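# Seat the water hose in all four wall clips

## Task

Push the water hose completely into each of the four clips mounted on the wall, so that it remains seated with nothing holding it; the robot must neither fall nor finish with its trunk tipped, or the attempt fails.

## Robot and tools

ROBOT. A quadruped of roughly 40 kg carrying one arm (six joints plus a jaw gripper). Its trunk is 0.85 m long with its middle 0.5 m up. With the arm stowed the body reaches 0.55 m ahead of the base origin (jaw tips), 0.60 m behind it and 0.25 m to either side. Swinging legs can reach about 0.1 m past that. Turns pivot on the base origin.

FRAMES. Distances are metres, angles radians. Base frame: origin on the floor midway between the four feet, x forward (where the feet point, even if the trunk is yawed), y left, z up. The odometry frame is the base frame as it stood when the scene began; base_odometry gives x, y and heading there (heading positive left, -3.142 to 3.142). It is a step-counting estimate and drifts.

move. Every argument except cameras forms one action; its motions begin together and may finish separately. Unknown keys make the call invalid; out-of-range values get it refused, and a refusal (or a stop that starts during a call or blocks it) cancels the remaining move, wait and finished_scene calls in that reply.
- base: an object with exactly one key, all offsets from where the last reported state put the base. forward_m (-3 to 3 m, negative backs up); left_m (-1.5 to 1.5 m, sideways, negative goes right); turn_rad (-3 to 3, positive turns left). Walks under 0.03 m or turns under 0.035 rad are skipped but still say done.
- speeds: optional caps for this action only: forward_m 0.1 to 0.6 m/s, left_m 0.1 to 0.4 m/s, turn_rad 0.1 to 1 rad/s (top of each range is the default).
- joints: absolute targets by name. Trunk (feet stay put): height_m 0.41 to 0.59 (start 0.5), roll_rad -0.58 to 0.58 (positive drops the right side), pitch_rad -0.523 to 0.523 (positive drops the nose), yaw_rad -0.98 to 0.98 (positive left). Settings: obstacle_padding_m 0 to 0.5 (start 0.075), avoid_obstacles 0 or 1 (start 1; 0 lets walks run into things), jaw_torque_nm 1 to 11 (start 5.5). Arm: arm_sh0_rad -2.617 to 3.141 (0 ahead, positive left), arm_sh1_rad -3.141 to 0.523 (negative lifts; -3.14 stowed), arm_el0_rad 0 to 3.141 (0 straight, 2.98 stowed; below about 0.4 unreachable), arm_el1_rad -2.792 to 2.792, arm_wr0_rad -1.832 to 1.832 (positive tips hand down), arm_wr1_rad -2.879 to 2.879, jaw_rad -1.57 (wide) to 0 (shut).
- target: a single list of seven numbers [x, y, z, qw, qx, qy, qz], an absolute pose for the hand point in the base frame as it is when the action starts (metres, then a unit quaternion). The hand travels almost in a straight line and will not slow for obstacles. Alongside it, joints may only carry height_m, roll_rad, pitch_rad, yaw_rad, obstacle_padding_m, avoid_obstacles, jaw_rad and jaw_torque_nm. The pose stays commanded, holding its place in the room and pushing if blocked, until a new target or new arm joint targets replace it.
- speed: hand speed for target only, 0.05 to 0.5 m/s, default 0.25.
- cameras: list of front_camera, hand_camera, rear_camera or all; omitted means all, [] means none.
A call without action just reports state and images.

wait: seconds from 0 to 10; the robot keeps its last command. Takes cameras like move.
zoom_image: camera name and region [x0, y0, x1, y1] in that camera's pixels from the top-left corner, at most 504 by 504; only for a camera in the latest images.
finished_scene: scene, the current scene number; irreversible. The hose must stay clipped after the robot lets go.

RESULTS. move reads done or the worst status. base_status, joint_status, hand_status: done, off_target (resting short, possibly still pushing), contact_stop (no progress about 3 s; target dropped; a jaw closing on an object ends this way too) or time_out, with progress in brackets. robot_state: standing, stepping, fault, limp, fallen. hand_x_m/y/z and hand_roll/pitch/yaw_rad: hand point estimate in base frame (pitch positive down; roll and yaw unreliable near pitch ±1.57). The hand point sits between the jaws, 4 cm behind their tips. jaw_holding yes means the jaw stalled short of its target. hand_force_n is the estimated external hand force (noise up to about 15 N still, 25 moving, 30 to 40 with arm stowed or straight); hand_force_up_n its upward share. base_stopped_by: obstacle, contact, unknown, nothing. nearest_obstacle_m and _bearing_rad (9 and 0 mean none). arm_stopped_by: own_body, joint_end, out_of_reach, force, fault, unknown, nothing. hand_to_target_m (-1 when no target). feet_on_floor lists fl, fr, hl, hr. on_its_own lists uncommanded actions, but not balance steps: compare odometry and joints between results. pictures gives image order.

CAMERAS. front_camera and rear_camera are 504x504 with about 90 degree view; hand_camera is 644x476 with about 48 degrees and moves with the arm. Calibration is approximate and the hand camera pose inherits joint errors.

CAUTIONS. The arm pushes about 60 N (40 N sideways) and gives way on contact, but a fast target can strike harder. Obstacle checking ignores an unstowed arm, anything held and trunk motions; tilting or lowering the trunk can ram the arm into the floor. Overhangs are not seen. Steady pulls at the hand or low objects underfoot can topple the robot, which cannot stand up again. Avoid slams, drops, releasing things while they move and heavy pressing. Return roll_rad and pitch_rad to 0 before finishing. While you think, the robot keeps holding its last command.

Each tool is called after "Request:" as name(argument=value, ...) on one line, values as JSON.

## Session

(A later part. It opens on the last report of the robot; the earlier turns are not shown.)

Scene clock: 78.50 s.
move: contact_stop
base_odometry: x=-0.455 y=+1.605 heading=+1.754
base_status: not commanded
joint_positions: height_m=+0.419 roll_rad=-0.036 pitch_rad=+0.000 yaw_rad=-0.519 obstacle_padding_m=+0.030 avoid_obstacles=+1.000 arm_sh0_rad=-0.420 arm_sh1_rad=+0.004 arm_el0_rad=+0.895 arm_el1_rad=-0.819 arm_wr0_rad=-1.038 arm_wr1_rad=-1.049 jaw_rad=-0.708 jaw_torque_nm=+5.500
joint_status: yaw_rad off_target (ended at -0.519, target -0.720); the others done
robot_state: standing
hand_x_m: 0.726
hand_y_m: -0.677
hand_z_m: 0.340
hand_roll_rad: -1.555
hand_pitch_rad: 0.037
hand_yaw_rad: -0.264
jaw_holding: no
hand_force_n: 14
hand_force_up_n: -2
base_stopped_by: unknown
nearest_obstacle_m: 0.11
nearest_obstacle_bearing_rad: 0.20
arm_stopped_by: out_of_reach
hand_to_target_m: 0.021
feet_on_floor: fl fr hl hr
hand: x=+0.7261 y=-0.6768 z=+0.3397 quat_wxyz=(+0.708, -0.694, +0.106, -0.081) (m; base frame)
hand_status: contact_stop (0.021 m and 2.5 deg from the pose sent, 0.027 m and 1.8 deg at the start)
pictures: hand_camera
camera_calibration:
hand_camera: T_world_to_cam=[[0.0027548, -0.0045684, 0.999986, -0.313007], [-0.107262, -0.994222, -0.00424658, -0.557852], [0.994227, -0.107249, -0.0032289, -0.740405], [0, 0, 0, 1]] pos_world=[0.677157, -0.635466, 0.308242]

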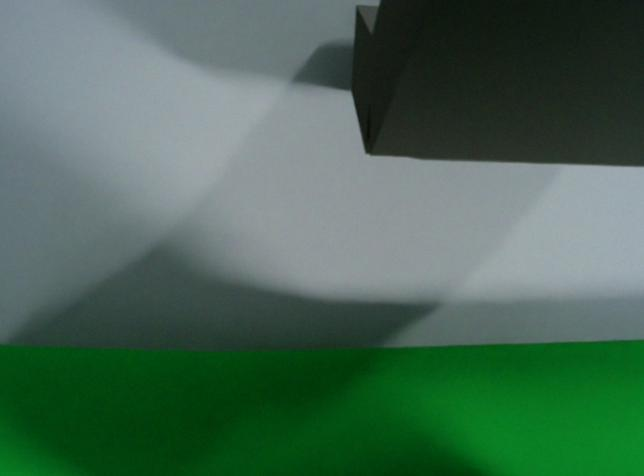

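Request:
move(joints={"jaw_rad": -0.6}, target=[0.749, -0.68, 0.337, 0.693, -0.6755, 0.209, -0.1405], speed=0.12, cameras=["hand_camera", "front_camera"])

Scene clock: 82.63 s.
move: contact_stop
base_odometry: x=-0.454 y=+1.605 heading=+1.754
base_status: not commanded
joint_positions: height_m=+0.418 roll_rad=-0.037 pitch_rad=-0.002 yaw_rad=-0.520 obstacle_padding_m=+0.030 avoid_obstacles=+1.000 arm_sh0_rad=-0.362 arm_sh1_rad=-0.069 arm_el0_rad=+1.024 arm_el1_rad=-0.472 arm_wr0_rad=-0.873 arm_wr1_rad=-1.237 jaw_rad=-0.563 jaw_torque_nm=+5.500
joint_status: all done
robot_state: standing
hand_x_m: 0.721
hand_y_m: -0.691
hand_z_m: 0.331
hand_roll_rad: -1.541
hand_pitch_rad: 0.126
hand_yaw_rad: -0.533
jaw_holding: no
hand_force_n: 21
hand_force_up_n: -1
base_stopped_by: unknown
nearest_obstacle_m: 0.11
nearest_obstacle_bearing_rad: 0.20
arm_stopped_by: unknown
hand_to_target_m: 0.031
feet_on_floor: fl fr hl hr
hand: x=+0.7211 y=-0.6912 z=+0.3306 quat_wxyz=(+0.702, -0.659, +0.226, -0.146) (m; base frame)
hand_status: contact_stop (0.031 m and 3.1 deg from the pose sent, 0.023 m and 13.9 deg at the start)
pictures: front_camera, hand_camera
camera_calibration:
front_camera: T_world_to_cam=[[-0.485972, -0.872558, 0.0497423, -0.0370793], [-0.220314, 0.0672295, -0.973109, 0.512734], [0.84575, -0.483863, -0.224908, -0.219919], [0, 0, 0, 1]] pos_world=[0.280939, -0.173235, 0.451329]
hand_camera: T_world_to_cam=[[0.0712203, -0.0603914, 0.995631, -0.390374], [-0.369605, -0.928708, -0.0298932, -0.329951], [0.926455, -0.365861, -0.0884639, -0.838226], [0, 0, 0, 1]] pos_world=[0.68243, -0.636677, 0.304652]

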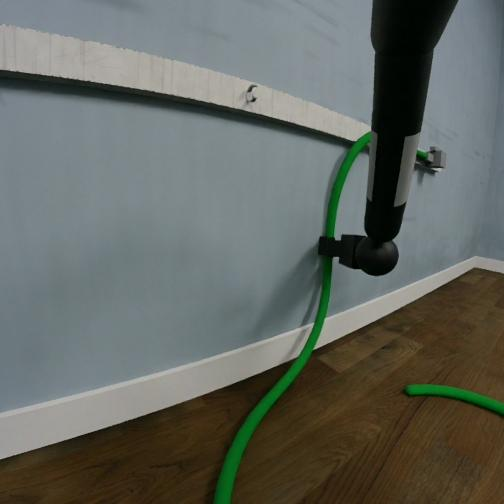

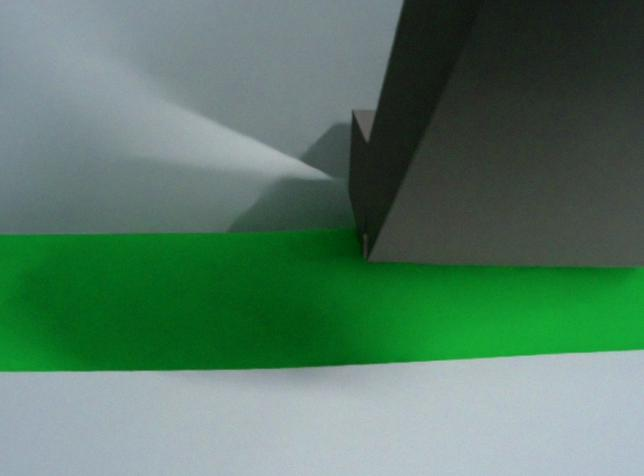

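Request:
move(joints={"jaw_rad": -0.7}, target=[0.695, -0.652, 0.335, 0.693, -0.6755, 0.209, -0.1405], speed=0.15, cameras=["hand_camera"])

Scene clock: 84.23 s.
move: done
base_odometry: x=-0.454 y=+1.605 heading=+1.755
base_status: not commanded
joint_positions: height_m=+0.419 roll_rad=-0.036 pitch_rad=-0.002 yaw_rad=-0.516 obstacle_padding_m=+0.030 avoid_obstacles=+1.000 arm_sh0_rad=-0.377 arm_sh1_rad=-0.156 arm_el0_rad=+1.234 arm_el1_rad=-0.471 arm_wr0_rad=-1.024 arm_wr1_rad=-1.315 jaw_rad=-0.700 jaw_torque_nm=+5.500
joint_status: all done
robot_state: standing
hand_x_m: 0.699
hand_y_m: -0.658
hand_z_m: 0.332
hand_roll_rad: -1.568
hand_pitch_rad: 0.094
hand_yaw_rad: -0.500
jaw_holding: no
hand_force_n: 1
hand_force_up_n: 0
base_stopped_by: unknown
nearest_obstacle_m: 0.11
nearest_obstacle_bearing_rad: 0.20
arm_stopped_by: nothing
hand_to_target_m: 0.007
feet_on_floor: fl fr hl hr
hand: x=+0.6985 y=-0.6578 z=+0.3324 quat_wxyz=(+0.694, -0.675, +0.207, -0.143) (m; base frame)
hand_status: done (0.007 m and 0.4 deg from the pose sent, 0.047 m and 3.0 deg at the start)
pictures: hand_camera
camera_calibration:
hand_camera: T_world_to_cam=[[0.0576925, -0.0197727, 0.998139, -0.353508], [-0.33598, -0.941869, 0.000761639, -0.349348], [0.940101, -0.335399, -0.060982, -0.803374], [0, 0, 0, 1]] pos_world=[0.658273, -0.60548, 0.304125]

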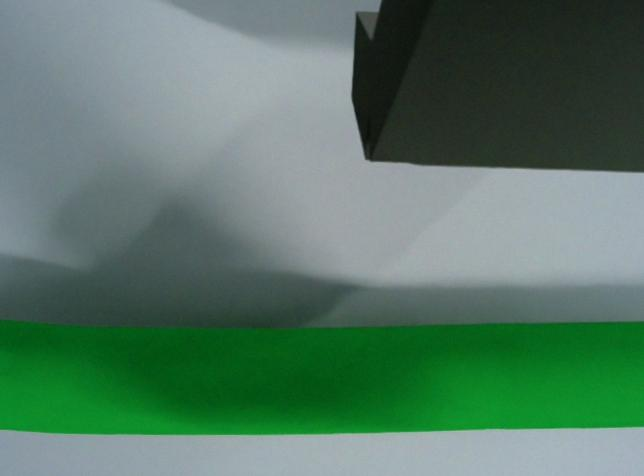

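Request:
move(target=[0.752, -0.684, 0.33, 0.693, -0.6755, 0.209, -0.1405], speed=0.12, cameras=["hand_camera"])

Scene clock: 88.17 s.
move: contact_stop
base_odometry: x=-0.454 y=+1.605 heading=+1.754
base_status: not commanded
joint_positions: height_m=+0.418 roll_rad=-0.035 pitch_rad=-0.001 yaw_rad=-0.522 obstacle_padding_m=+0.030 avoid_obstacles=+1.000 arm_sh0_rad=-0.357 arm_sh1_rad=-0.116 arm_el0_rad=+1.117 arm_el1_rad=-0.470 arm_wr0_rad=-0.912 arm_wr1_rad=-1.275 jaw_rad=-0.709 jaw_torque_nm=+5.500
joint_status: not commanded
robot_state: standing
hand_x_m: 0.716
hand_y_m: -0.678
hand_z_m: 0.330
hand_roll_rad: -1.558
hand_pitch_rad: 0.132
hand_yaw_rad: -0.519
jaw_holding: no
hand_force_n: 25
hand_force_up_n: 2
base_stopped_by: unknown
nearest_obstacle_m: 0.11
nearest_obstacle_bearing_rad: 0.20
arm_stopped_by: unknown
hand_to_target_m: 0.038
feet_on_floor: fl fr hl hr
hand: x=+0.7157 y=-0.6777 z=+0.3302 quat_wxyz=(+0.698, -0.666, +0.225, -0.137) (m; base frame)
hand_status: contact_stop (0.038 m and 2.3 deg from the pose sent, 0.060 m and 0.4 deg at the start)
pictures: hand_camera
camera_calibration:
hand_camera: T_world_to_cam=[[0.0857343, -0.0477228, 0.995174, -0.390646], [-0.35453, -0.934935, -0.0142913, -0.339465], [0.931106, -0.351594, -0.0970752, -0.819178], [0, 0, 0, 1]] pos_world=[0.675883, -0.624039, 0.304387]

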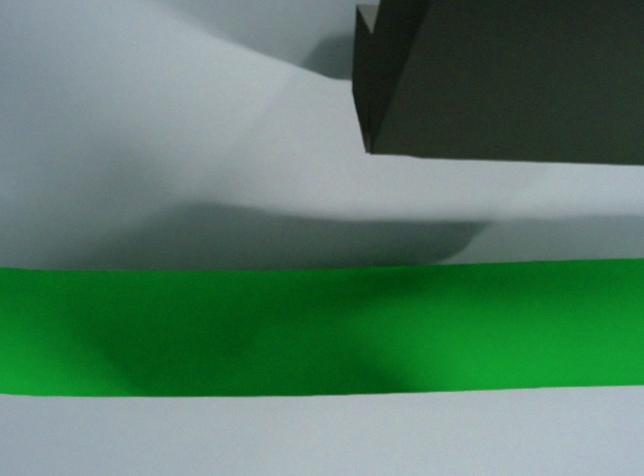

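Request:
move(target=[0.7, -0.645, 0.332, 0.693, -0.6755, 0.209, -0.1405], speed=0.15, joints={"jaw_rad": -0.45}, cameras=["hand_camera"])

Scene clock: 90.20 s.
move: done
base_odometry: x=-0.454 y=+1.605 heading=+1.755
base_status: not commanded
joint_positions: height_m=+0.419 roll_rad=-0.035 pitch_rad=-0.001 yaw_rad=-0.516 obstacle_padding_m=+0.030 avoid_obstacles=+1.000 arm_sh0_rad=-0.360 arm_sh1_rad=-0.170 arm_el0_rad=+1.261 arm_el1_rad=-0.454 arm_wr0_rad=-1.029 arm_wr1_rad=-1.328 jaw_rad=-0.450 jaw_torque_nm=+5.500
joint_status: all done
robot_state: standing
hand_x_m: 0.703
hand_y_m: -0.649
hand_z_m: 0.332
hand_roll_rad: -1.567
hand_pitch_rad: 0.098
hand_yaw_rad: -0.498
jaw_holding: no
hand_force_n: 1
hand_force_up_n: 1
base_stopped_by: unknown
nearest_obstacle_m: 0.11
nearest_obstacle_bearing_rad: 0.20
arm_stopped_by: nothing
hand_to_target_m: 0.005
feet_on_floor: fl fr hl hr
hand: x=+0.7028 y=-0.6489 z=+0.3318 quat_wxyz=(+0.694, -0.675, +0.207, -0.141) (m; base frame)
hand_status: done (0.005 m and 0.3 deg from the pose sent, 0.036 m and 2.3 deg at the start)
pictures: hand_camera
camera_calibration:
hand_camera: T_world_to_cam=[[0.0613645, -0.022319, 0.997866, -0.357139], [-0.333441, -0.942771, -0.000581502, -0.341528], [0.940772, -0.332694, -0.0652947, -0.801715], [0, 0, 0, 1]] pos_world=[0.662267, -0.596679, 0.303831]

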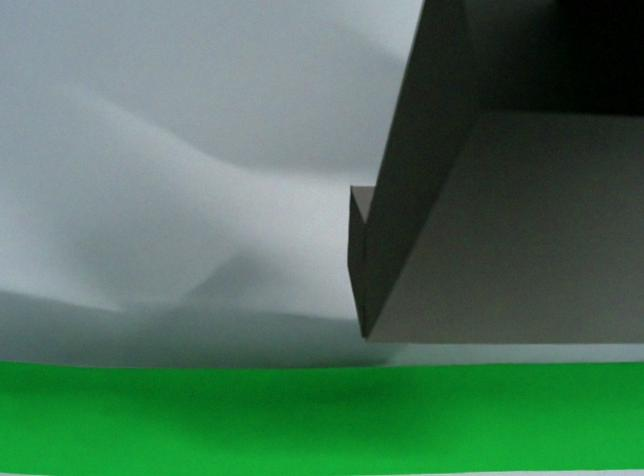

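Request:
move(target=[0.757, -0.681, 0.328, 0.693, -0.6755, 0.209, -0.1405], speed=0.12, cameras=["hand_camera"])

Scene clock: 94.30 s.
move: contact_stop
base_odometry: x=-0.454 y=+1.605 heading=+1.754
base_status: not commanded
joint_positions: height_m=+0.418 roll_rad=-0.035 pitch_rad=-0.001 yaw_rad=-0.519 obstacle_padding_m=+0.030 avoid_obstacles=+1.000 arm_sh0_rad=-0.345 arm_sh1_rad=-0.106 arm_el0_rad=+1.102 arm_el1_rad=-0.455 arm_wr0_rad=-0.904 arm_wr1_rad=-1.279 jaw_rad=-0.443 jaw_torque_nm=+5.500
joint_status: not commanded
robot_state: standing
hand_x_m: 0.724
hand_y_m: -0.673
hand_z_m: 0.328
hand_roll_rad: -1.557
hand_pitch_rad: 0.132
hand_yaw_rad: -0.518
jaw_holding: no
hand_force_n: 26
hand_force_up_n: 2
base_stopped_by: unknown
nearest_obstacle_m: 0.11
nearest_obstacle_bearing_rad: 0.20
arm_stopped_by: unknown
hand_to_target_m: 0.035
feet_on_floor: fl fr hl hr
hand: x=+0.7237 y=-0.6729 z=+0.3284 quat_wxyz=(+0.698, -0.665, +0.225, -0.137) (m; base frame)
hand_status: contact_stop (0.035 m and 2.3 deg from the pose sent, 0.063 m and 0.3 deg at the start)
pictures: hand_camera
camera_calibration:
hand_camera: T_world_to_cam=[[0.0855669, -0.0482183, 0.995165, -0.389494], [-0.353781, -0.93521, -0.0148942, -0.332702], [0.931406, -0.350796, -0.0970817, -0.824727], [0, 0, 0, 1]] pos_world=[0.68378, -0.619238, 0.30259]

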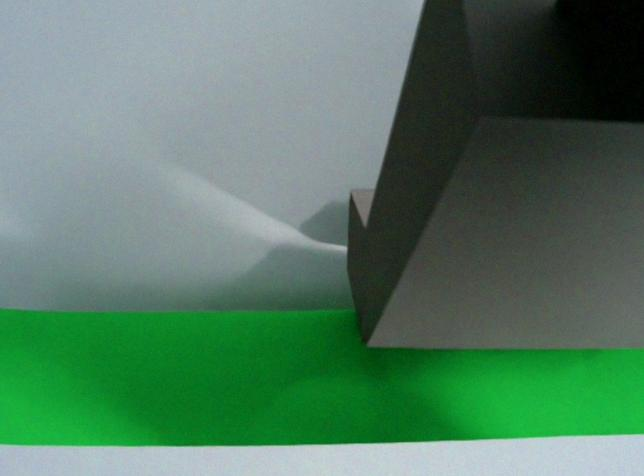

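Request:
move(target=[0.66, -0.655, 0.335, 0.7036, -0.7036, 0.0706, -0.0706], speed=0.2, joints={"jaw_rad": -0.6, "height_m": 0.46, "pitch_rad": 0.3, "yaw_rad": -0.5}, cameras=["hand_camera", "front_camera"])

Scene clock: 97.63 s.
move: off_target
base_odometry: x=-0.456 y=+1.609 heading=+1.782
base_status: not commanded
joint_positions: height_m=+0.457 roll_rad=-0.027 pitch_rad=+0.305 yaw_rad=-0.342 obstacle_padding_m=+0.030 avoid_obstacles=+1.000 arm_sh0_rad=-0.805 arm_sh1_rad=-0.376 arm_el0_rad=+1.130 arm_el1_rad=-0.890 arm_wr0_rad=-1.356 arm_wr1_rad=-0.944 jaw_rad=-0.600 jaw_torque_nm=+5.500
joint_status: yaw_rad off_target (ended at -0.342, target -0.500); the others done
robot_state: standing
hand_x_m: 0.636
hand_y_m: -0.681
hand_z_m: 0.334
hand_roll_rad: -1.573
hand_pitch_rad: -0.005
hand_yaw_rad: -0.227
jaw_holding: no
hand_force_n: 2
hand_force_up_n: -2
base_stopped_by: unknown
nearest_obstacle_m: 0.11
nearest_obstacle_bearing_rad: 0.20
arm_stopped_by: nothing
hand_to_target_m: 0.007
feet_on_floor: fl fr hl hr
hand: x=+0.6365 y=-0.6807 z=+0.3339 quat_wxyz=(+0.702, -0.704, +0.078, -0.082) (m; base frame)
hand_status: done (0.007 m and 0.3 deg from the pose sent, 0.067 m and 19.8 deg at the start)
pictures: front_camera, hand_camera
camera_calibration:
front_camera: T_world_to_cam=[[-0.313149, -0.94908, 0.0344182, 0.00471732], [-0.492285, 0.131224, -0.860486, 0.467643], [0.812153, -0.286404, -0.508311, -0.09033], [0, 0, 0, 1]] pos_world=[0.305053, -0.0827598, 0.356322]
hand_camera: T_world_to_cam=[[-0.0351672, 0.0207981, 0.999165, -0.265288], [-0.0708944, -0.997317, 0.0182644, -0.60435], [0.996864, -0.0701929, 0.0365473, -0.641349], [0, 0, 0, 1]] pos_world=[0.587163, -0.642229, 0.299544]

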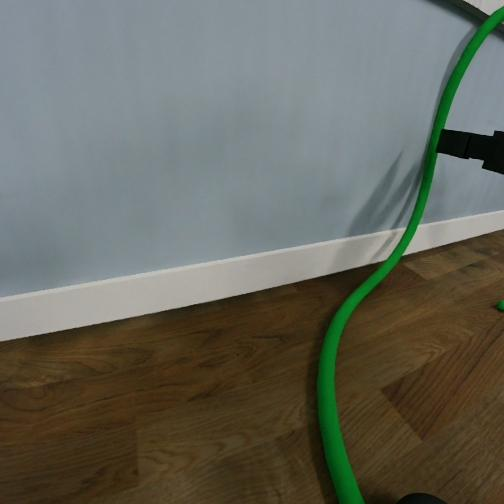

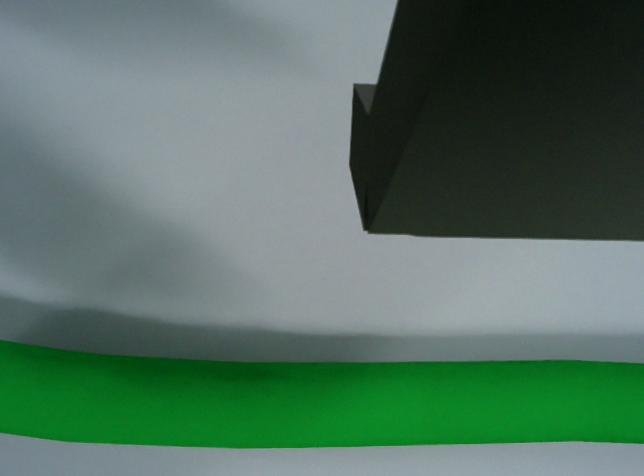

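Request:
move(target=[0.668, -0.68, 0.345, 0.6998, -0.6998, 0.1011, -0.1011], speed=0.2, joints={"jaw_rad": -0.6, "height_m": 0.42, "pitch_rad": 0.0, "yaw_rad": -0.6}, cameras=["hand_camera"])

Scene clock: 102.20 s.
move: done
base_odometry: x=-0.455 y=+1.605 heading=+1.753
base_status: not commanded
joint_positions: height_m=+0.419 roll_rad=-0.038 pitch_rad=-0.004 yaw_rad=-0.569 obstacle_padding_m=+0.030 avoid_obstacles=+1.000 arm_sh0_rad=-0.385 arm_sh1_rad=-0.096 arm_el0_rad=+1.133 arm_el1_rad=-0.776 arm_wr0_rad=-1.184 arm_wr1_rad=-1.164 jaw_rad=-0.600 jaw_torque_nm=+5.500
joint_status: all done
robot_state: standing
hand_x_m: 0.691
hand_y_m: -0.661
hand_z_m: 0.346
hand_roll_rad: -1.566
hand_pitch_rad: -0.007
hand_yaw_rad: -0.253
jaw_holding: no
hand_force_n: 2
hand_force_up_n: 1
base_stopped_by: unknown
nearest_obstacle_m: 0.11
nearest_obstacle_bearing_rad: 0.20
arm_stopped_by: nothing
hand_to_target_m: 0.002
feet_on_floor: fl fr hl hr
hand: x=+0.6907 y=-0.6609 z=+0.3458 quat_wxyz=(+0.703, -0.700, +0.087, -0.092) (m; base frame)
hand_status: done (0.002 m and 0.5 deg from the pose sent, 0.033 m and 3.4 deg at the start)
pictures: hand_camera
camera_calibration:
hand_camera: T_world_to_cam=[[-0.0373545, 0.0166996, 0.999163, -0.277145], [-0.0961542, -0.995281, 0.0130399, -0.56001], [0.994665, -0.0955866, 0.0387839, -0.710355], [0, 0, 0, 1]] pos_world=[0.642366, -0.620639, 0.311766]

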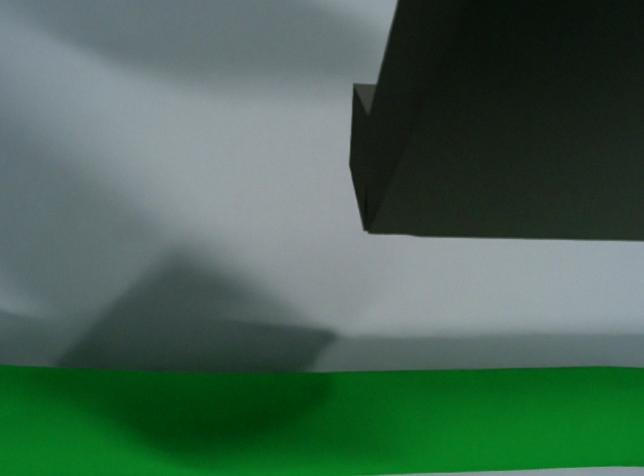

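Request:
move(joints={"arm_sh0_rad": -0.339, "arm_sh1_rad": 0.041, "arm_el0_rad": 0.838, "arm_el1_rad": -0.784, "arm_wr0_rad": -1.05, "arm_wr1_rad": -1.057}, cameras=["hand_camera"])

Scene clock: 105.07 s.
move: done
base_odometry: x=-0.454 y=+1.604 heading=+1.752
base_status: not commanded
joint_positions: height_m=+0.419 roll_rad=-0.039 pitch_rad=-0.001 yaw_rad=-0.570 obstacle_padding_m=+0.030 avoid_obstacles=+1.000 arm_sh0_rad=-0.348 arm_sh1_rad=+0.030 arm_el0_rad=+0.868 arm_el1_rad=-0.778 arm_wr0_rad=-1.053 arm_wr1_rad=-1.064 jaw_rad=-0.600 jaw_torque_nm=+5.500
joint_status: all done
robot_state: standing
hand_x_m: 0.729
hand_y_m: -0.686
hand_z_m: 0.338
hand_roll_rad: -1.554
hand_pitch_rad: 0.009
hand_yaw_rad: -0.267
jaw_holding: no
hand_force_n: 10
hand_force_up_n: 1
base_stopped_by: unknown
nearest_obstacle_m: 0.11
nearest_obstacle_bearing_rad: 0.20
arm_stopped_by: unknown
hand_to_target_m: -1.000
feet_on_floor: fl fr hl hr
hand: x=+0.7285 y=-0.6860 z=+0.3377 quat_wxyz=(+0.707, -0.694, +0.097, -0.092) (m; base frame)
hand_status: not commanded
pictures: hand_camera
camera_calibration:
hand_camera: T_world_to_cam=[[-0.0248509, 0.00196109, 0.999689, -0.286357], [-0.110345, -0.993893, -0.0007933, -0.565299], [0.993583, -0.11033, 0.0249155, -0.754776], [0, 0, 0, 1]] pos_world=[0.680439, -0.64456, 0.304625]

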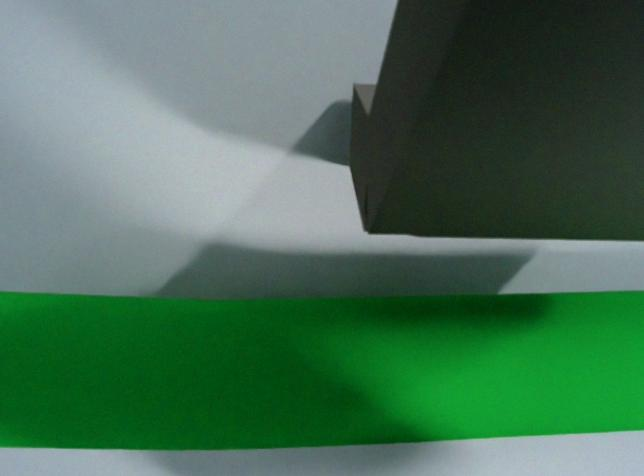

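Request:
move(joints={"arm_sh0_rad": -0.313, "arm_sh1_rad": 0.016, "arm_el0_rad": 0.88, "arm_el1_rad": -0.748, "arm_wr0_rad": -1.06, "arm_wr1_rad": -1.1, "jaw_rad": -0.47}, cameras=["hand_camera"])

Scene clock: 106.73 s.
move: done
base_odometry: x=-0.454 y=+1.604 heading=+1.752
base_status: not commanded
joint_positions: height_m=+0.419 roll_rad=-0.040 pitch_rad=-0.003 yaw_rad=-0.570 obstacle_padding_m=+0.030 avoid_obstacles=+1.000 arm_sh0_rad=-0.335 arm_sh1_rad=+0.022 arm_el0_rad=+0.893 arm_el1_rad=-0.754 arm_wr0_rad=-1.063 arm_wr1_rad=-1.091 jaw_rad=-0.475 jaw_torque_nm=+5.500
joint_status: all done
robot_state: standing
hand_x_m: 0.730
hand_y_m: -0.677
hand_z_m: 0.337
hand_roll_rad: -1.561
hand_pitch_rad: 0.003
hand_yaw_rad: -0.268
jaw_holding: no
hand_force_n: 14
hand_force_up_n: 0
base_stopped_by: unknown
nearest_obstacle_m: 0.11
nearest_obstacle_bearing_rad: 0.20
arm_stopped_by: nothing
hand_to_target_m: -1.000
feet_on_floor: fl fr hl hr
hand: x=+0.7305 y=-0.6766 z=+0.3374 quat_wxyz=(+0.704, -0.697, +0.095, -0.094) (m; base frame)
hand_status: not commanded
pictures: hand_camera
camera_calibration:
hand_camera: T_world_to_cam=[[-0.0286654, 0.0100918, 0.999538, -0.277677], [-0.111041, -0.993792, 0.00684931, -0.557809], [0.993402, -0.110793, 0.0296081, -0.757333], [0, 0, 0, 1]] pos_world=[0.682437, -0.635451, 0.303793]

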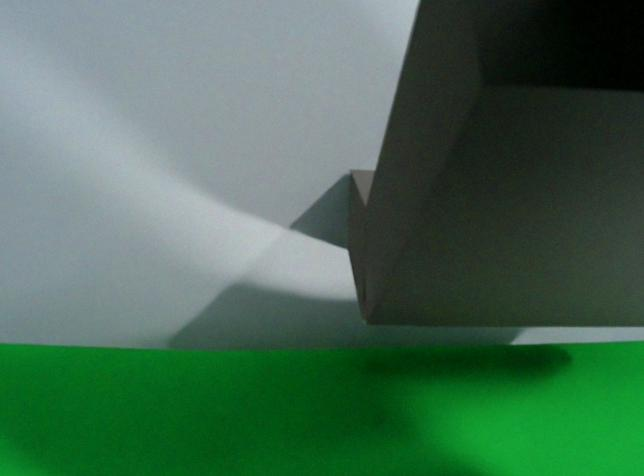

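Request:
move(joints={"arm_sh0_rad": -0.406, "arm_sh1_rad": 0.042, "arm_el0_rad": 0.838, "arm_el1_rad": -1.0, "arm_wr0_rad": -1.16, "arm_wr1_rad": -0.965, "jaw_rad": -0.6}, cameras=["hand_camera"])

Scene clock: 108.60 s.
move: done
base_odometry: x=-0.454 y=+1.604 heading=+1.753
base_status: not commanded
joint_positions: height_m=+0.420 roll_rad=-0.038 pitch_rad=-0.001 yaw_rad=-0.568 obstacle_padding_m=+0.030 avoid_obstacles=+1.000 arm_sh0_rad=-0.405 arm_sh1_rad=+0.032 arm_el0_rad=+0.861 arm_el1_rad=-0.994 arm_wr0_rad=-1.154 arm_wr1_rad=-0.974 jaw_rad=-0.600 jaw_torque_nm=+5.500
joint_status: all done
robot_state: standing
hand_x_m: 0.708
hand_y_m: -0.672
hand_z_m: 0.339
hand_roll_rad: -1.564
hand_pitch_rad: 0.015
hand_yaw_rad: -0.104
jaw_holding: no
hand_force_n: 2
hand_force_up_n: 0
base_stopped_by: unknown
nearest_obstacle_m: 0.11
nearest_obstacle_bearing_rad: 0.20
arm_stopped_by: nothing
hand_to_target_m: -1.000
feet_on_floor: fl fr hl hr
hand: x=+0.7082 y=-0.6725 z=+0.3391 quat_wxyz=(+0.709, -0.703, +0.042, -0.032) (m; base frame)
hand_status: not commanded
pictures: hand_camera
camera_calibration:
hand_camera: T_world_to_cam=[[-0.0177418, 0.00587326, 0.999825, -0.290777], [0.0526331, -0.998591, 0.00679998, -0.675363], [0.998456, 0.0527446, 0.0174076, -0.624746], [0, 0, 0, 1]] pos_world=[0.654169, -0.639751, 0.306195]

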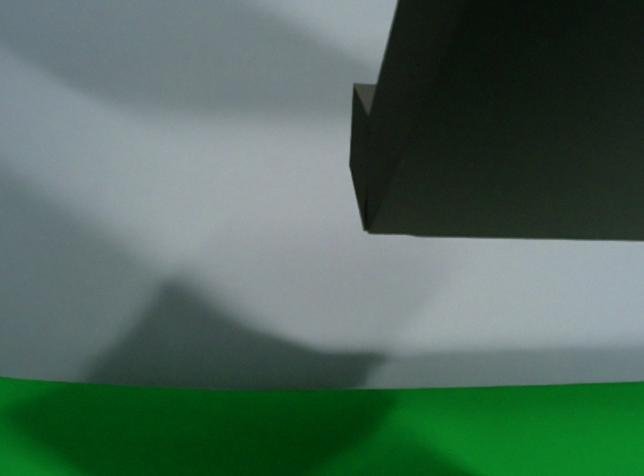

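Request:
move(joints={"arm_sh0_rad": -0.367, "arm_sh1_rad": 0.143, "arm_el0_rad": 0.632, "arm_el1_rad": -1.003, "arm_wr0_rad": -1.09, "arm_wr1_rad": -0.89}, cameras=["hand_camera"])

Scene clock: 109.90 s.
move: done
base_odometry: x=-0.454 y=+1.604 heading=+1.753
base_status: not commanded
joint_positions: height_m=+0.419 roll_rad=-0.039 pitch_rad=+0.000 yaw_rad=-0.568 obstacle_padding_m=+0.030 avoid_obstacles=+1.000 arm_sh0_rad=-0.376 arm_sh1_rad=+0.134 arm_el0_rad=+0.660 arm_el1_rad=-1.004 arm_wr0_rad=-1.096 arm_wr1_rad=-0.898 jaw_rad=-0.607 jaw_torque_nm=+5.500
joint_status: all done
robot_state: standing
hand_x_m: 0.735
hand_y_m: -0.681
hand_z_m: 0.338
hand_roll_rad: -1.567
hand_pitch_rad: 0.005
hand_yaw_rad: -0.101
jaw_holding: no
hand_force_n: 10
hand_force_up_n: 2
base_stopped_by: unknown
nearest_obstacle_m: 0.11
nearest_obstacle_bearing_rad: 0.20
arm_stopped_by: nothing
hand_to_target_m: -1.000
feet_on_floor: fl fr hl hr
hand: x=+0.7346 y=-0.6805 z=+0.3378 quat_wxyz=(+0.708, -0.705, +0.037, -0.034) (m; base frame)
hand_status: not commanded
pictures: hand_camera
camera_calibration:
hand_camera: T_world_to_cam=[[-0.0271756, 0.0100741, 0.99958, -0.278916], [0.0560716, -0.99836, 0.0115862, -0.688878], [0.998057, 0.0563629, 0.0265661, -0.650963], [0, 0, 0, 1]] pos_world=[0.680745, -0.648248, 0.304074]

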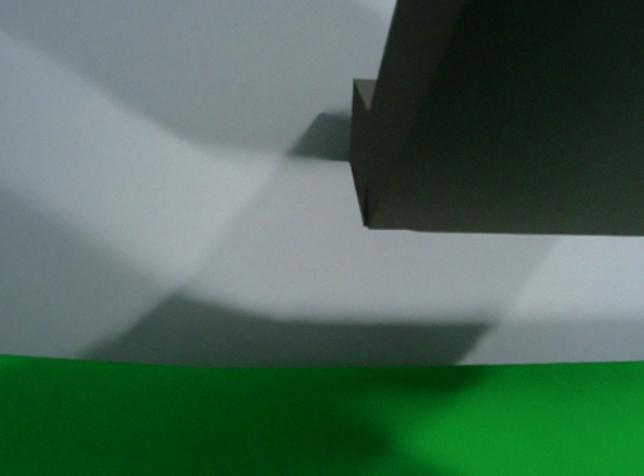

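Request:
move(joints={"jaw_rad": 0}, cameras=["hand_camera", "front_camera"])

Scene clock: 113.97 s.
move: contact_stop
base_odometry: x=-0.454 y=+1.604 heading=+1.753
base_status: not commanded
joint_positions: height_m=+0.419 roll_rad=-0.039 pitch_rad=-0.001 yaw_rad=-0.567 obstacle_padding_m=+0.030 avoid_obstacles=+1.000 arm_sh0_rad=-0.370 arm_sh1_rad=+0.138 arm_el0_rad=+0.654 arm_el1_rad=-1.004 arm_wr0_rad=-1.092 arm_wr1_rad=-0.897 jaw_rad=-0.227 jaw_torque_nm=+5.500
joint_status: jaw_rad contact_stop (moved +0.380 of +0.607)
robot_state: standing
hand_x_m: 0.737
hand_y_m: -0.677
hand_z_m: 0.337
hand_roll_rad: -1.567
hand_pitch_rad: 0.007
hand_yaw_rad: -0.096
jaw_holding: yes
hand_force_n: 4
hand_force_up_n: 0
base_stopped_by: unknown
nearest_obstacle_m: 0.11
nearest_obstacle_bearing_rad: 0.20
arm_stopped_by: nothing
hand_to_target_m: -1.000
feet_on_floor: fl fr hl hr
hand: x=+0.7374 y=-0.6765 z=+0.3368 quat_wxyz=(+0.708, -0.705, +0.036, -0.032) (m; base frame)
hand_status: not commanded
pictures: front_camera, hand_camera
camera_calibration:
front_camera: T_world_to_cam=[[-0.526377, -0.848676, 0.0517381, -0.0422865], [-0.218948, 0.0764978, -0.972733, 0.513224], [0.821577, -0.523352, -0.226083, -0.219794], [0, 0, 0, 1]] pos_world=[0.270689, -0.190178, 0.451726]
hand_camera: T_world_to_cam=[[-0.025867, 0.0105394, 0.99961, -0.278585], [0.061177, -0.998054, 0.0121061, -0.688769], [0.997792, 0.0614663, 0.0251718, -0.649829], [0, 0, 0, 1]] pos_world=[0.683325, -0.644549, 0.303172]

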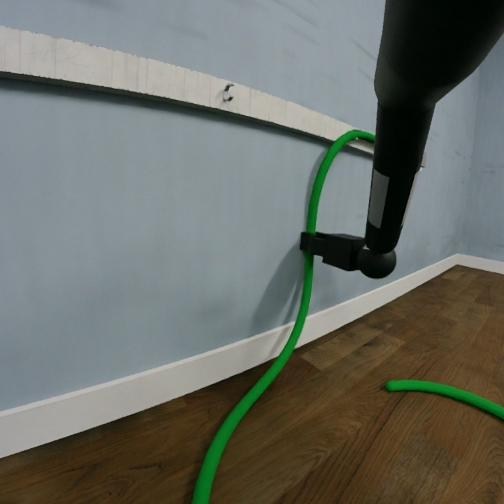

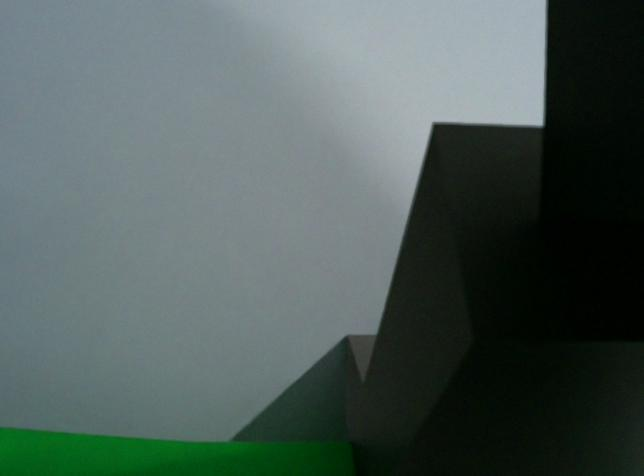

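Request:
move(target=[0.58, -0.475, 0.645, 0.9988, 0, 0, 0.05], speed=0.18, joints={"height_m": 0.46}, cameras=["hand_camera", "front_camera"])

Scene clock: 118.80 s.
move: off_target
base_odometry: x=-0.453 y=+1.609 heading=+1.756
base_status: not commanded
joint_positions: height_m=+0.458 roll_rad=-0.025 pitch_rad=-0.004 yaw_rad=-0.584 obstacle_padding_m=+0.030 avoid_obstacles=+1.000 arm_sh0_rad=-0.456 arm_sh1_rad=-1.068 arm_el0_rad=+2.093 arm_el1_rad=-1.186 arm_wr0_rad=-1.384 arm_wr1_rad=+0.499 jaw_rad=-0.226 jaw_torque_nm=+5.500
joint_status: all done
robot_state: standing
hand_x_m: 0.583
hand_y_m: -0.481
hand_z_m: 0.650
hand_roll_rad: -0.026
hand_pitch_rad: -0.022
hand_yaw_rad: 0.102
jaw_holding: yes
hand_force_n: 6
hand_force_up_n: -2
base_stopped_by: unknown
nearest_obstacle_m: 0.11
nearest_obstacle_bearing_rad: 0.20
arm_stopped_by: nothing
hand_to_target_m: 0.012
feet_on_floor: fl fr hl hr
hand: x=+0.5831 y=-0.4806 z=+0.6495 quat_wxyz=(+0.999, -0.012, -0.012, +0.051) (m; base frame)
hand_status: off_target (0.012 m and 2.0 deg from the pose sent, 0.400 m and 90.3 deg at the start)
pictures: front_camera, hand_camera
camera_calibration:
front_camera: T_world_to_cam=[[-0.540889, -0.840267, 0.0372993, -0.0372159], [-0.207327, 0.0902184, -0.974103, 0.557873], [0.815141, -0.534614, -0.223008, -0.23572], [0, 0, 0, 1]] pos_world=[0.287677, -0.207621, 0.492246]
hand_camera: T_world_to_cam=[[0.0687976, -0.99702, 0.0349068, -0.510364], [0.174494, -0.0224244, -0.984403, 0.558459], [0.982252, 0.0738156, 0.172432, -0.595874], [0, 0, 0, 1]] pos_world=[0.522962, -0.452335, 0.670311]

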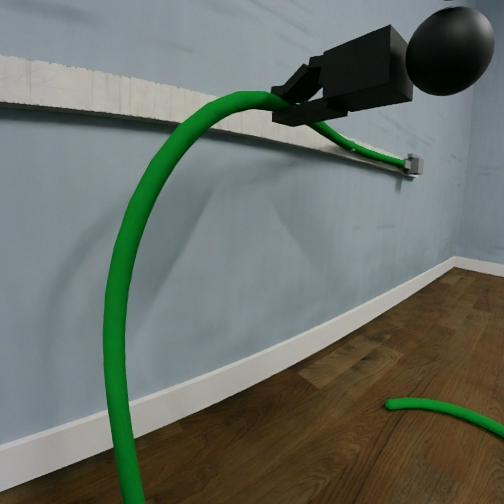

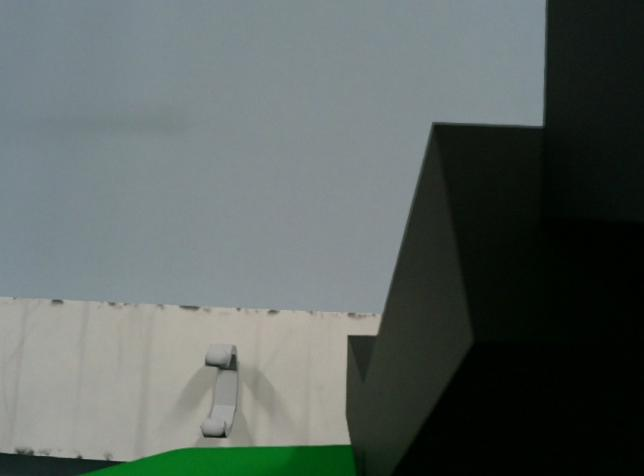

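Request:
move(cameras=["front_camera", "hand_camera"])

Scene clock: 119.43 s.
base_odometry: x=-0.453 y=+1.609 heading=+1.756
base_status: not commanded
joint_positions: height_m=+0.458 roll_rad=-0.025 pitch_rad=-0.004 yaw_rad=-0.584 obstacle_padding_m=+0.030 avoid_obstacles=+1.000 arm_sh0_rad=-0.456 arm_sh1_rad=-1.068 arm_el0_rad=+2.095 arm_el1_rad=-1.186 arm_wr0_rad=-1.382 arm_wr1_rad=+0.499 jaw_rad=-0.226 jaw_torque_nm=+5.500
joint_status: all done
robot_state: standing
hand_x_m: 0.584
hand_y_m: -0.480
hand_z_m: 0.649
hand_roll_rad: -0.025
hand_pitch_rad: -0.020
hand_yaw_rad: 0.101
jaw_holding: yes
hand_force_n: 7
hand_force_up_n: -1
base_stopped_by: unknown
nearest_obstacle_m: 0.11
nearest_obstacle_bearing_rad: 0.20
arm_stopped_by: nothing
hand_to_target_m: 0.012
feet_on_floor: fl fr hl hr
hand: x=+0.5838 y=-0.4803 z=+0.6492 quat_wxyz=(+0.999, -0.012, -0.010, +0.050) (m; base frame)
hand_status: off_target (0.012 m and 1.8 deg from the pose sent, 0.400 m and 90.3 deg at the start)
pictures: front_camera, hand_camera
camera_calibration:
front_camera: T_world_to_cam=[[-0.54073, -0.84035, 0.0377154, -0.0368691], [-0.20757, 0.0898448, -0.974086, 0.558347], [0.815185, -0.534546, -0.223013, -0.23641], [0, 0, 0, 1]] pos_world=[0.288678, -0.20752, 0.492545]
hand_camera: T_world_to_cam=[[0.0682184, -0.997074, 0.0345054, -0.509569], [0.171954, -0.0223176, -0.984852, 0.559908], [0.98274, 0.0731184, 0.169928, -0.595568], [0, 0, 0, 1]] pos_world=[0.523772, -0.452035, 0.670213]

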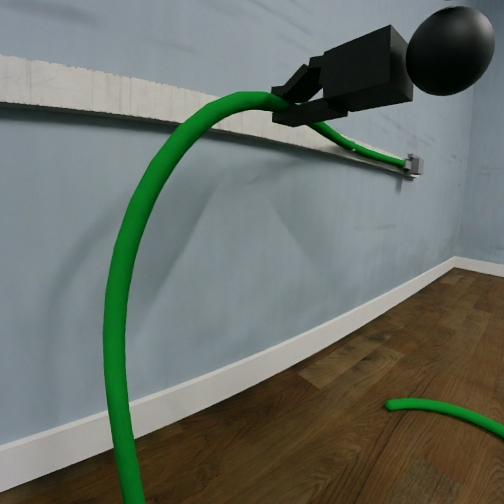

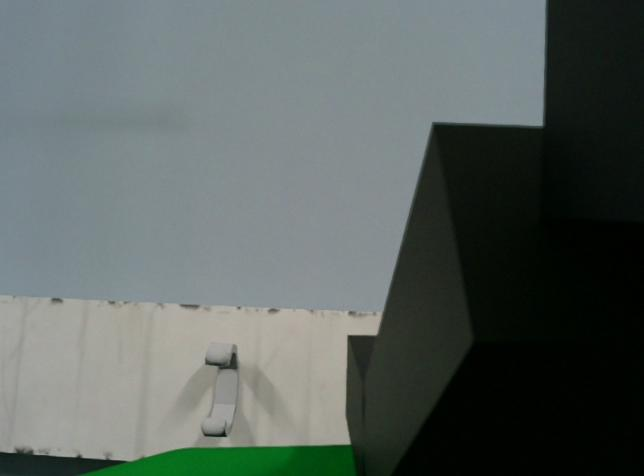

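Request:
move(target=[0.600, -0.446, 0.652, 0.9975, 0.0599, 0.0022, 0.0404], speed=0.1, cameras=["front_camera", "hand_camera"])

Scene clock: 123.80 s.
move: contact_stop
base_odometry: x=-0.453 y=+1.609 heading=+1.756
base_status: not commanded
joint_positions: height_m=+0.458 roll_rad=-0.026 pitch_rad=-0.004 yaw_rad=-0.584 obstacle_padding_m=+0.030 avoid_obstacles=+1.000 arm_sh0_rad=-0.377 arm_sh1_rad=-1.092 arm_el0_rad=+2.109 arm_el1_rad=-1.083 arm_wr0_rad=-1.310 arm_wr1_rad=+0.608 jaw_rad=-0.226 jaw_torque_nm=+5.500
joint_status: not commanded
robot_state: standing
hand_x_m: 0.610
hand_y_m: -0.469
hand_z_m: 0.653
hand_roll_rad: 0.100
hand_pitch_rad: -0.009
hand_yaw_rad: 0.057
jaw_holding: yes
hand_force_n: 11
hand_force_up_n: -1
base_stopped_by: unknown
nearest_obstacle_m: 0.11
nearest_obstacle_bearing_rad: 0.20
arm_stopped_by: unknown
hand_to_target_m: 0.025
feet_on_floor: fl fr hl hr
hand: x=+0.6095 y=-0.4692 z=+0.6527 quat_wxyz=(+0.998, +0.050, -0.003, +0.029) (m; base frame)
hand_status: contact_stop (0.025 m and 1.9 deg from the pose sent, 0.038 m and 8.5 deg at the start)
pictures: front_camera, hand_camera
camera_calibration:
front_camera: T_world_to_cam=[[-0.540654, -0.84035, 0.0388058, -0.0406894], [-0.208046, 0.0888691, -0.974074, 0.557975], [0.815114, -0.53471, -0.222879, -0.236646], [0, 0, 0, 1]] pos_world=[0.286979, -0.210317, 0.492344]
hand_camera: T_world_to_cam=[[0.0249231, -0.995676, -0.0894924, -0.392648], [0.15194, 0.092253, -0.984075, 0.624268], [0.988075, 0.0109287, 0.153582, -0.643849], [0, 0, 0, 1]] pos_world=[0.551106, -0.441504, 0.678072]

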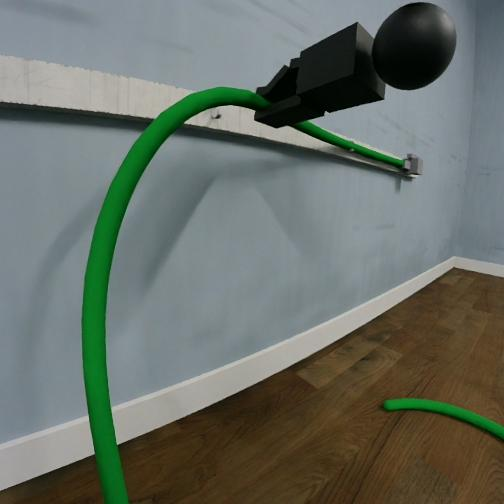

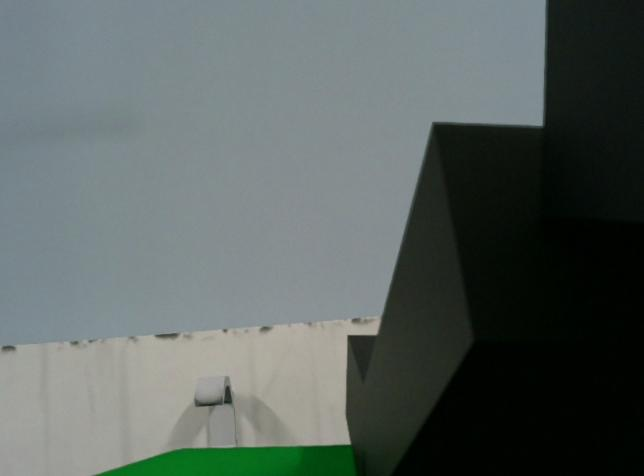

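Request:
move(target=[0.600, -0.425, 0.652, 0.9972, 0.0599, 0.0022, 0.0440], speed=0.1, cameras=["front_camera", "hand_camera"])

Scene clock: 126.60 s.
move: contact_stop
base_odometry: x=-0.452 y=+1.609 heading=+1.756
base_status: not commanded
joint_positions: height_m=+0.458 roll_rad=-0.027 pitch_rad=-0.004 yaw_rad=-0.585 obstacle_padding_m=+0.030 avoid_obstacles=+1.000 arm_sh0_rad=-0.358 arm_sh1_rad=-1.099 arm_el0_rad=+2.124 arm_el1_rad=-1.051 arm_wr0_rad=-1.291 arm_wr1_rad=+0.608 jaw_rad=-0.227 jaw_torque_nm=+5.500
joint_status: not commanded
robot_state: standing
hand_x_m: 0.614
hand_y_m: -0.465
hand_z_m: 0.651
hand_roll_rad: 0.114
hand_pitch_rad: -0.002
hand_yaw_rad: 0.039
jaw_holding: yes
hand_force_n: 20
hand_force_up_n: 0
base_stopped_by: unknown
nearest_obstacle_m: 0.11
nearest_obstacle_bearing_rad: 0.20
arm_stopped_by: unknown
hand_to_target_m: 0.043
feet_on_floor: fl fr hl hr
hand: x=+0.6144 y=-0.4654 z=+0.6509 quat_wxyz=(+0.998, +0.057, +0.000, +0.020) (m; base frame)
hand_status: contact_stop (0.043 m and 2.8 deg from the pose sent, 0.045 m and 2.2 deg at the start)
pictures: front_camera, hand_camera
camera_calibration:
front_camera: T_world_to_cam=[[-0.541636, -0.839658, 0.040067, -0.041767], [-0.208525, 0.0880327, -0.974047, 0.558412], [0.814339, -0.535934, -0.222771, -0.237691], [0, 0, 0, 1]] pos_world=[0.287382, -0.211615, 0.492642]
hand_camera: T_world_to_cam=[[0.00692562, -0.994637, -0.103194, -0.368699], [0.146807, 0.10309, -0.983779, 0.629316], [0.989141, -0.00833636, 0.146733, -0.653538], [0, 0, 0, 1]] pos_world=[0.556607, -0.437046, 0.676956]

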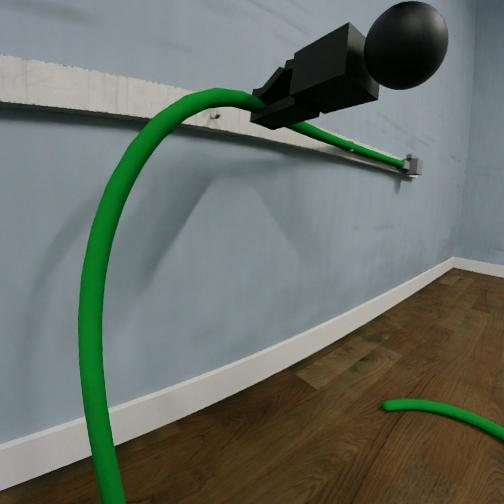

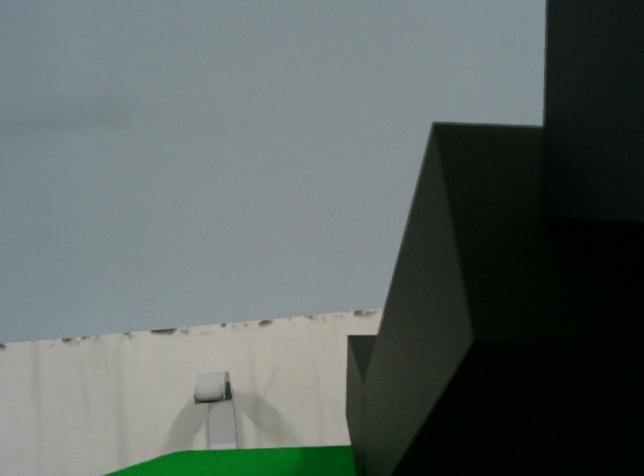

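Request:
zoom_image(camera="front_camera", region=[180, 60, 440, 200])

Scaled by 1.938.

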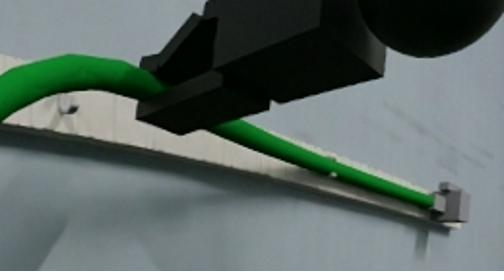

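Request:
move(target=[0.645, -0.430, 0.650, 0.9972, 0.0599, 0.0022, 0.0450], speed=0.1, cameras=["front_camera", "hand_camera"])

Scene clock: 131.90 s.
move: contact_stop
base_odometry: x=-0.451 y=+1.609 heading=+1.756
base_status: not commanded
joint_positions: height_m=+0.458 roll_rad=-0.028 pitch_rad=-0.003 yaw_rad=-0.587 obstacle_padding_m=+0.030 avoid_obstacles=+1.000 arm_sh0_rad=-0.279 arm_sh1_rad=-1.075 arm_el0_rad=+2.082 arm_el1_rad=-0.985 arm_wr0_rad=-1.247 arm_wr1_rad=+0.605 jaw_rad=-0.227 jaw_torque_nm=+5.500
joint_status: not commanded
robot_state: standing
hand_x_m: 0.646
hand_y_m: -0.458
hand_z_m: 0.650
hand_roll_rad: 0.118
hand_pitch_rad: -0.001
hand_yaw_rad: 0.040
jaw_holding: yes
hand_force_n: 14
hand_force_up_n: -1
base_stopped_by: unknown
nearest_obstacle_m: 0.11
nearest_obstacle_bearing_rad: 0.20
arm_stopped_by: unknown
hand_to_target_m: 0.029
feet_on_floor: fl fr hl hr
hand: x=+0.6462 y=-0.4579 z=+0.6503 quat_wxyz=(+0.998, +0.059, +0.001, +0.020) (m; base frame)
hand_status: contact_stop (0.029 m and 2.9 deg from the pose sent, 0.047 m and 2.9 deg at the start)
pictures: front_camera, hand_camera
camera_calibration:
front_camera: T_world_to_cam=[[-0.543029, -0.838742, 0.0403738, -0.0453748], [-0.209031, 0.088454, -0.9739, 0.557878], [0.81328, -0.537296, -0.223357, -0.237324], [0, 0, 0, 1]] pos_world=[0.284985, -0.214917, 0.492142]
hand_camera: T_world_to_cam=[[0.00710878, -0.994234, -0.106995, -0.358978], [0.144684, 0.106894, -0.983687, 0.626323], [0.989452, -0.0084877, 0.14461, -0.683594], [0, 0, 0, 1]] pos_world=[0.588316, -0.429661, 0.676551]

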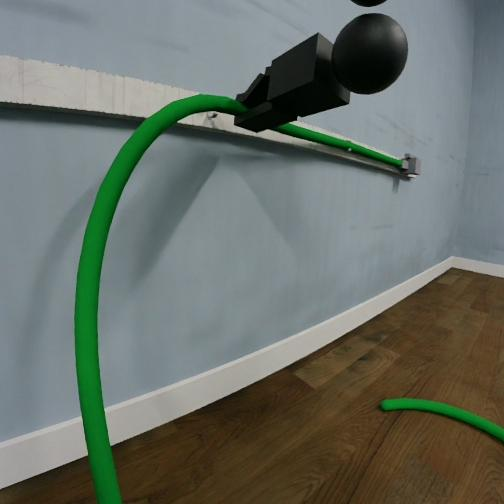

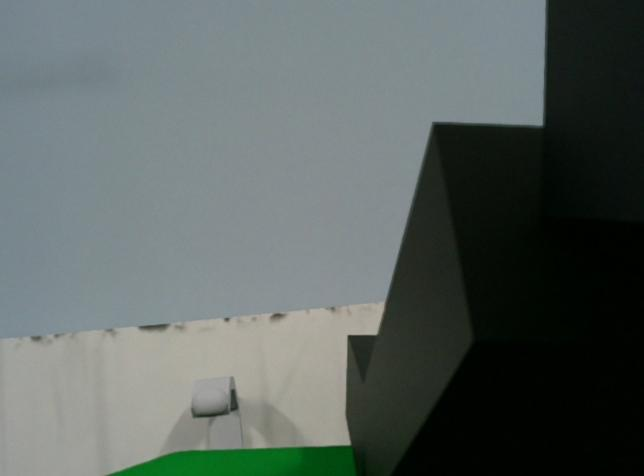

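Request:
move(target=[0.660, -0.405, 0.650, 0.9965, 0.0599, 0.0032, 0.0600], speed=0.1, cameras=["front_camera", "hand_camera"])

Scene clock: 135.70 s.
move: contact_stop
base_odometry: x=-0.451 y=+1.609 heading=+1.756
base_status: not commanded
joint_positions: height_m=+0.458 roll_rad=-0.030 pitch_rad=-0.004 yaw_rad=-0.592 obstacle_padding_m=+0.030 avoid_obstacles=+1.000 arm_sh0_rad=-0.236 arm_sh1_rad=-1.070 arm_el0_rad=+2.067 arm_el1_rad=-0.953 arm_wr0_rad=-1.222 arm_wr1_rad=+0.605 jaw_rad=-0.227 jaw_torque_nm=+5.500
joint_status: not commanded
robot_state: standing
hand_x_m: 0.661
hand_y_m: -0.453
hand_z_m: 0.651
hand_roll_rad: 0.120
hand_pitch_rad: 0.003
hand_yaw_rad: 0.040
jaw_holding: yes
hand_force_n: 26
hand_force_up_n: 1
base_stopped_by: unknown
nearest_obstacle_m: 0.11
nearest_obstacle_bearing_rad: 0.20
arm_stopped_by: unknown
hand_to_target_m: 0.048
feet_on_floor: fl fr hl hr
hand: x=+0.6606 y=-0.4528 z=+0.6514 quat_wxyz=(+0.998, +0.060, +0.003, +0.020) (m; base frame)
hand_status: contact_stop (0.048 m and 4.6 deg from the pose sent, 0.055 m and 4.6 deg at the start)
pictures: front_camera, hand_camera
camera_calibration:
front_camera: T_world_to_cam=[[-0.547533, -0.835714, 0.04231, -0.048472], [-0.209416, 0.0878985, -0.973868, 0.557897], [0.810156, -0.542085, -0.223139, -0.238101], [0, 0, 0, 1]] pos_world=[0.283192, -0.218618, 0.492239]
hand_camera: T_world_to_cam=[[0.00696333, -0.994094, -0.108294, -0.352949], [0.140583, 0.108195, -0.984139, 0.6283], [0.990044, -0.00837145, 0.140506, -0.695629], [0, 0, 0, 1]] pos_world=[0.602833, -0.424666, 0.677852]

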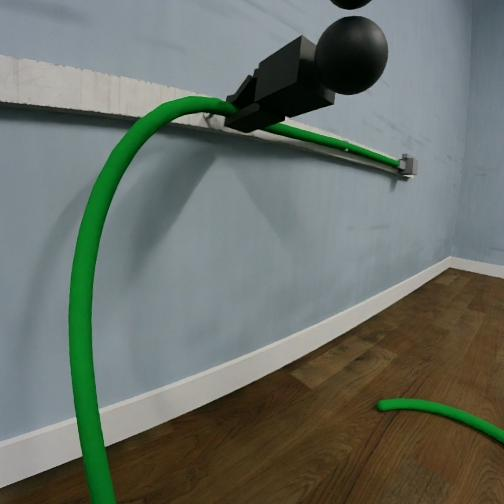

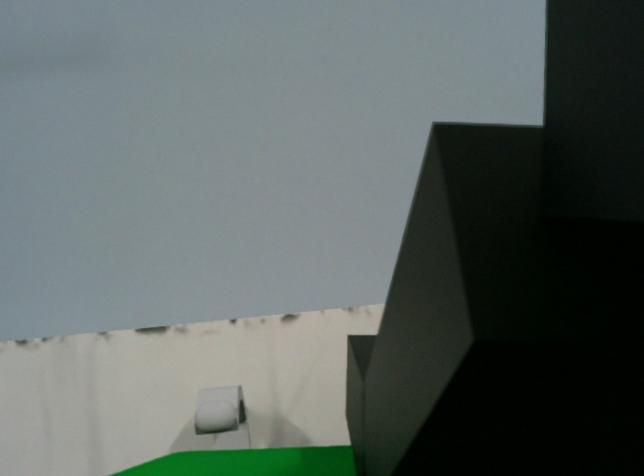

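Request:
move(target=[0.800, -0.400, 0.651, 0.9965, 0.0599, 0.0032, 0.0600], speed=0.1, cameras=["front_camera", "hand_camera"])

Scene clock: 141.87 s.
move: contact_stop
base_odometry: x=-0.138 y=+1.401 heading=+1.299
base_status: not commanded
joint_positions: height_m=+0.461 roll_rad=-0.028 pitch_rad=-0.010 yaw_rad=-0.554 obstacle_padding_m=+0.030 avoid_obstacles=+1.000 arm_sh0_rad=+1.077 arm_sh1_rad=-0.381 arm_el0_rad=+0.843 arm_el1_rad=-0.088 arm_wr0_rad=-0.476 arm_wr1_rad=+0.213 jaw_rad=-0.230 jaw_torque_nm=+5.500
joint_status: not commanded
robot_state: standing
hand_x_m: 0.943
hand_y_m: 0.261
hand_z_m: 0.651
hand_roll_rad: 0.117
hand_pitch_rad: 0.005
hand_yaw_rad: 0.560
jaw_holding: yes
hand_force_n: 25
hand_force_up_n: -2
base_stopped_by: unknown
nearest_obstacle_m: 0.11
nearest_obstacle_bearing_rad: 0.20
arm_stopped_by: out_of_reach
hand_to_target_m: 0.113
feet_on_floor: fl fr hl hr
hand: x=+0.9427 y=+0.2615 z=+0.6514 quat_wxyz=(+0.959, +0.055, +0.019, +0.276) (m; base frame)
hand_status: contact_stop (0.113 m and 1.1 deg from the pose sent, 0.149 m and 4.6 deg at the start)
pictures: front_camera, hand_camera
camera_calibration:
front_camera: T_world_to_cam=[[-0.515848, -0.855712, 0.0407289, -0.111048], [-0.206574, 0.0781073, -0.975308, 0.565532], [0.831402, -0.511524, -0.217059, -0.271111], [0, 0, 0, 1]] pos_world=[0.284942, -0.277877, 0.497244]
hand_camera: T_world_to_cam=[[0.49871, -0.860941, -0.10034, -0.148781], [0.0711991, 0.156062, -0.985178, 0.564451], [0.86384, 0.484174, 0.139128, -0.977583], [0, 0, 0, 1]] pos_world=[0.878486, 0.257139, 0.677166]

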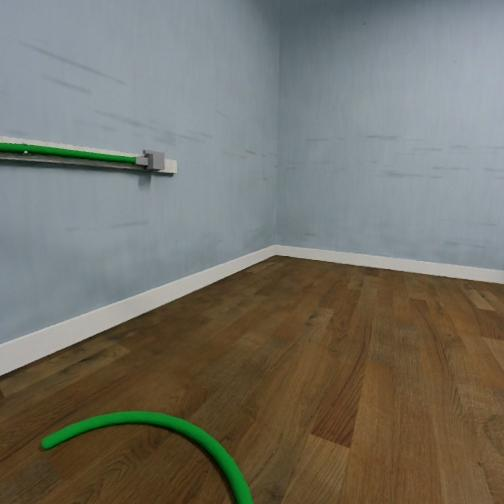

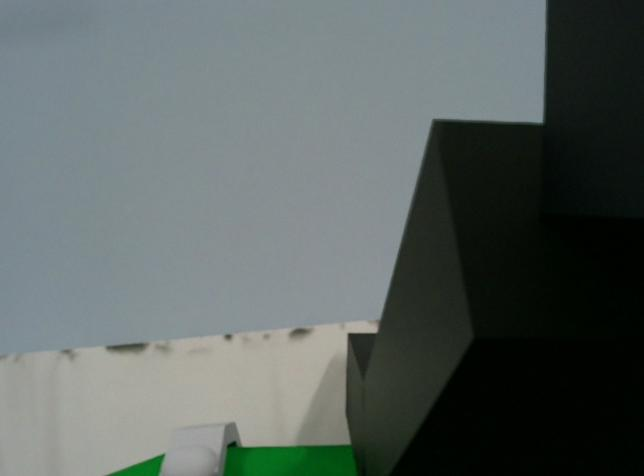

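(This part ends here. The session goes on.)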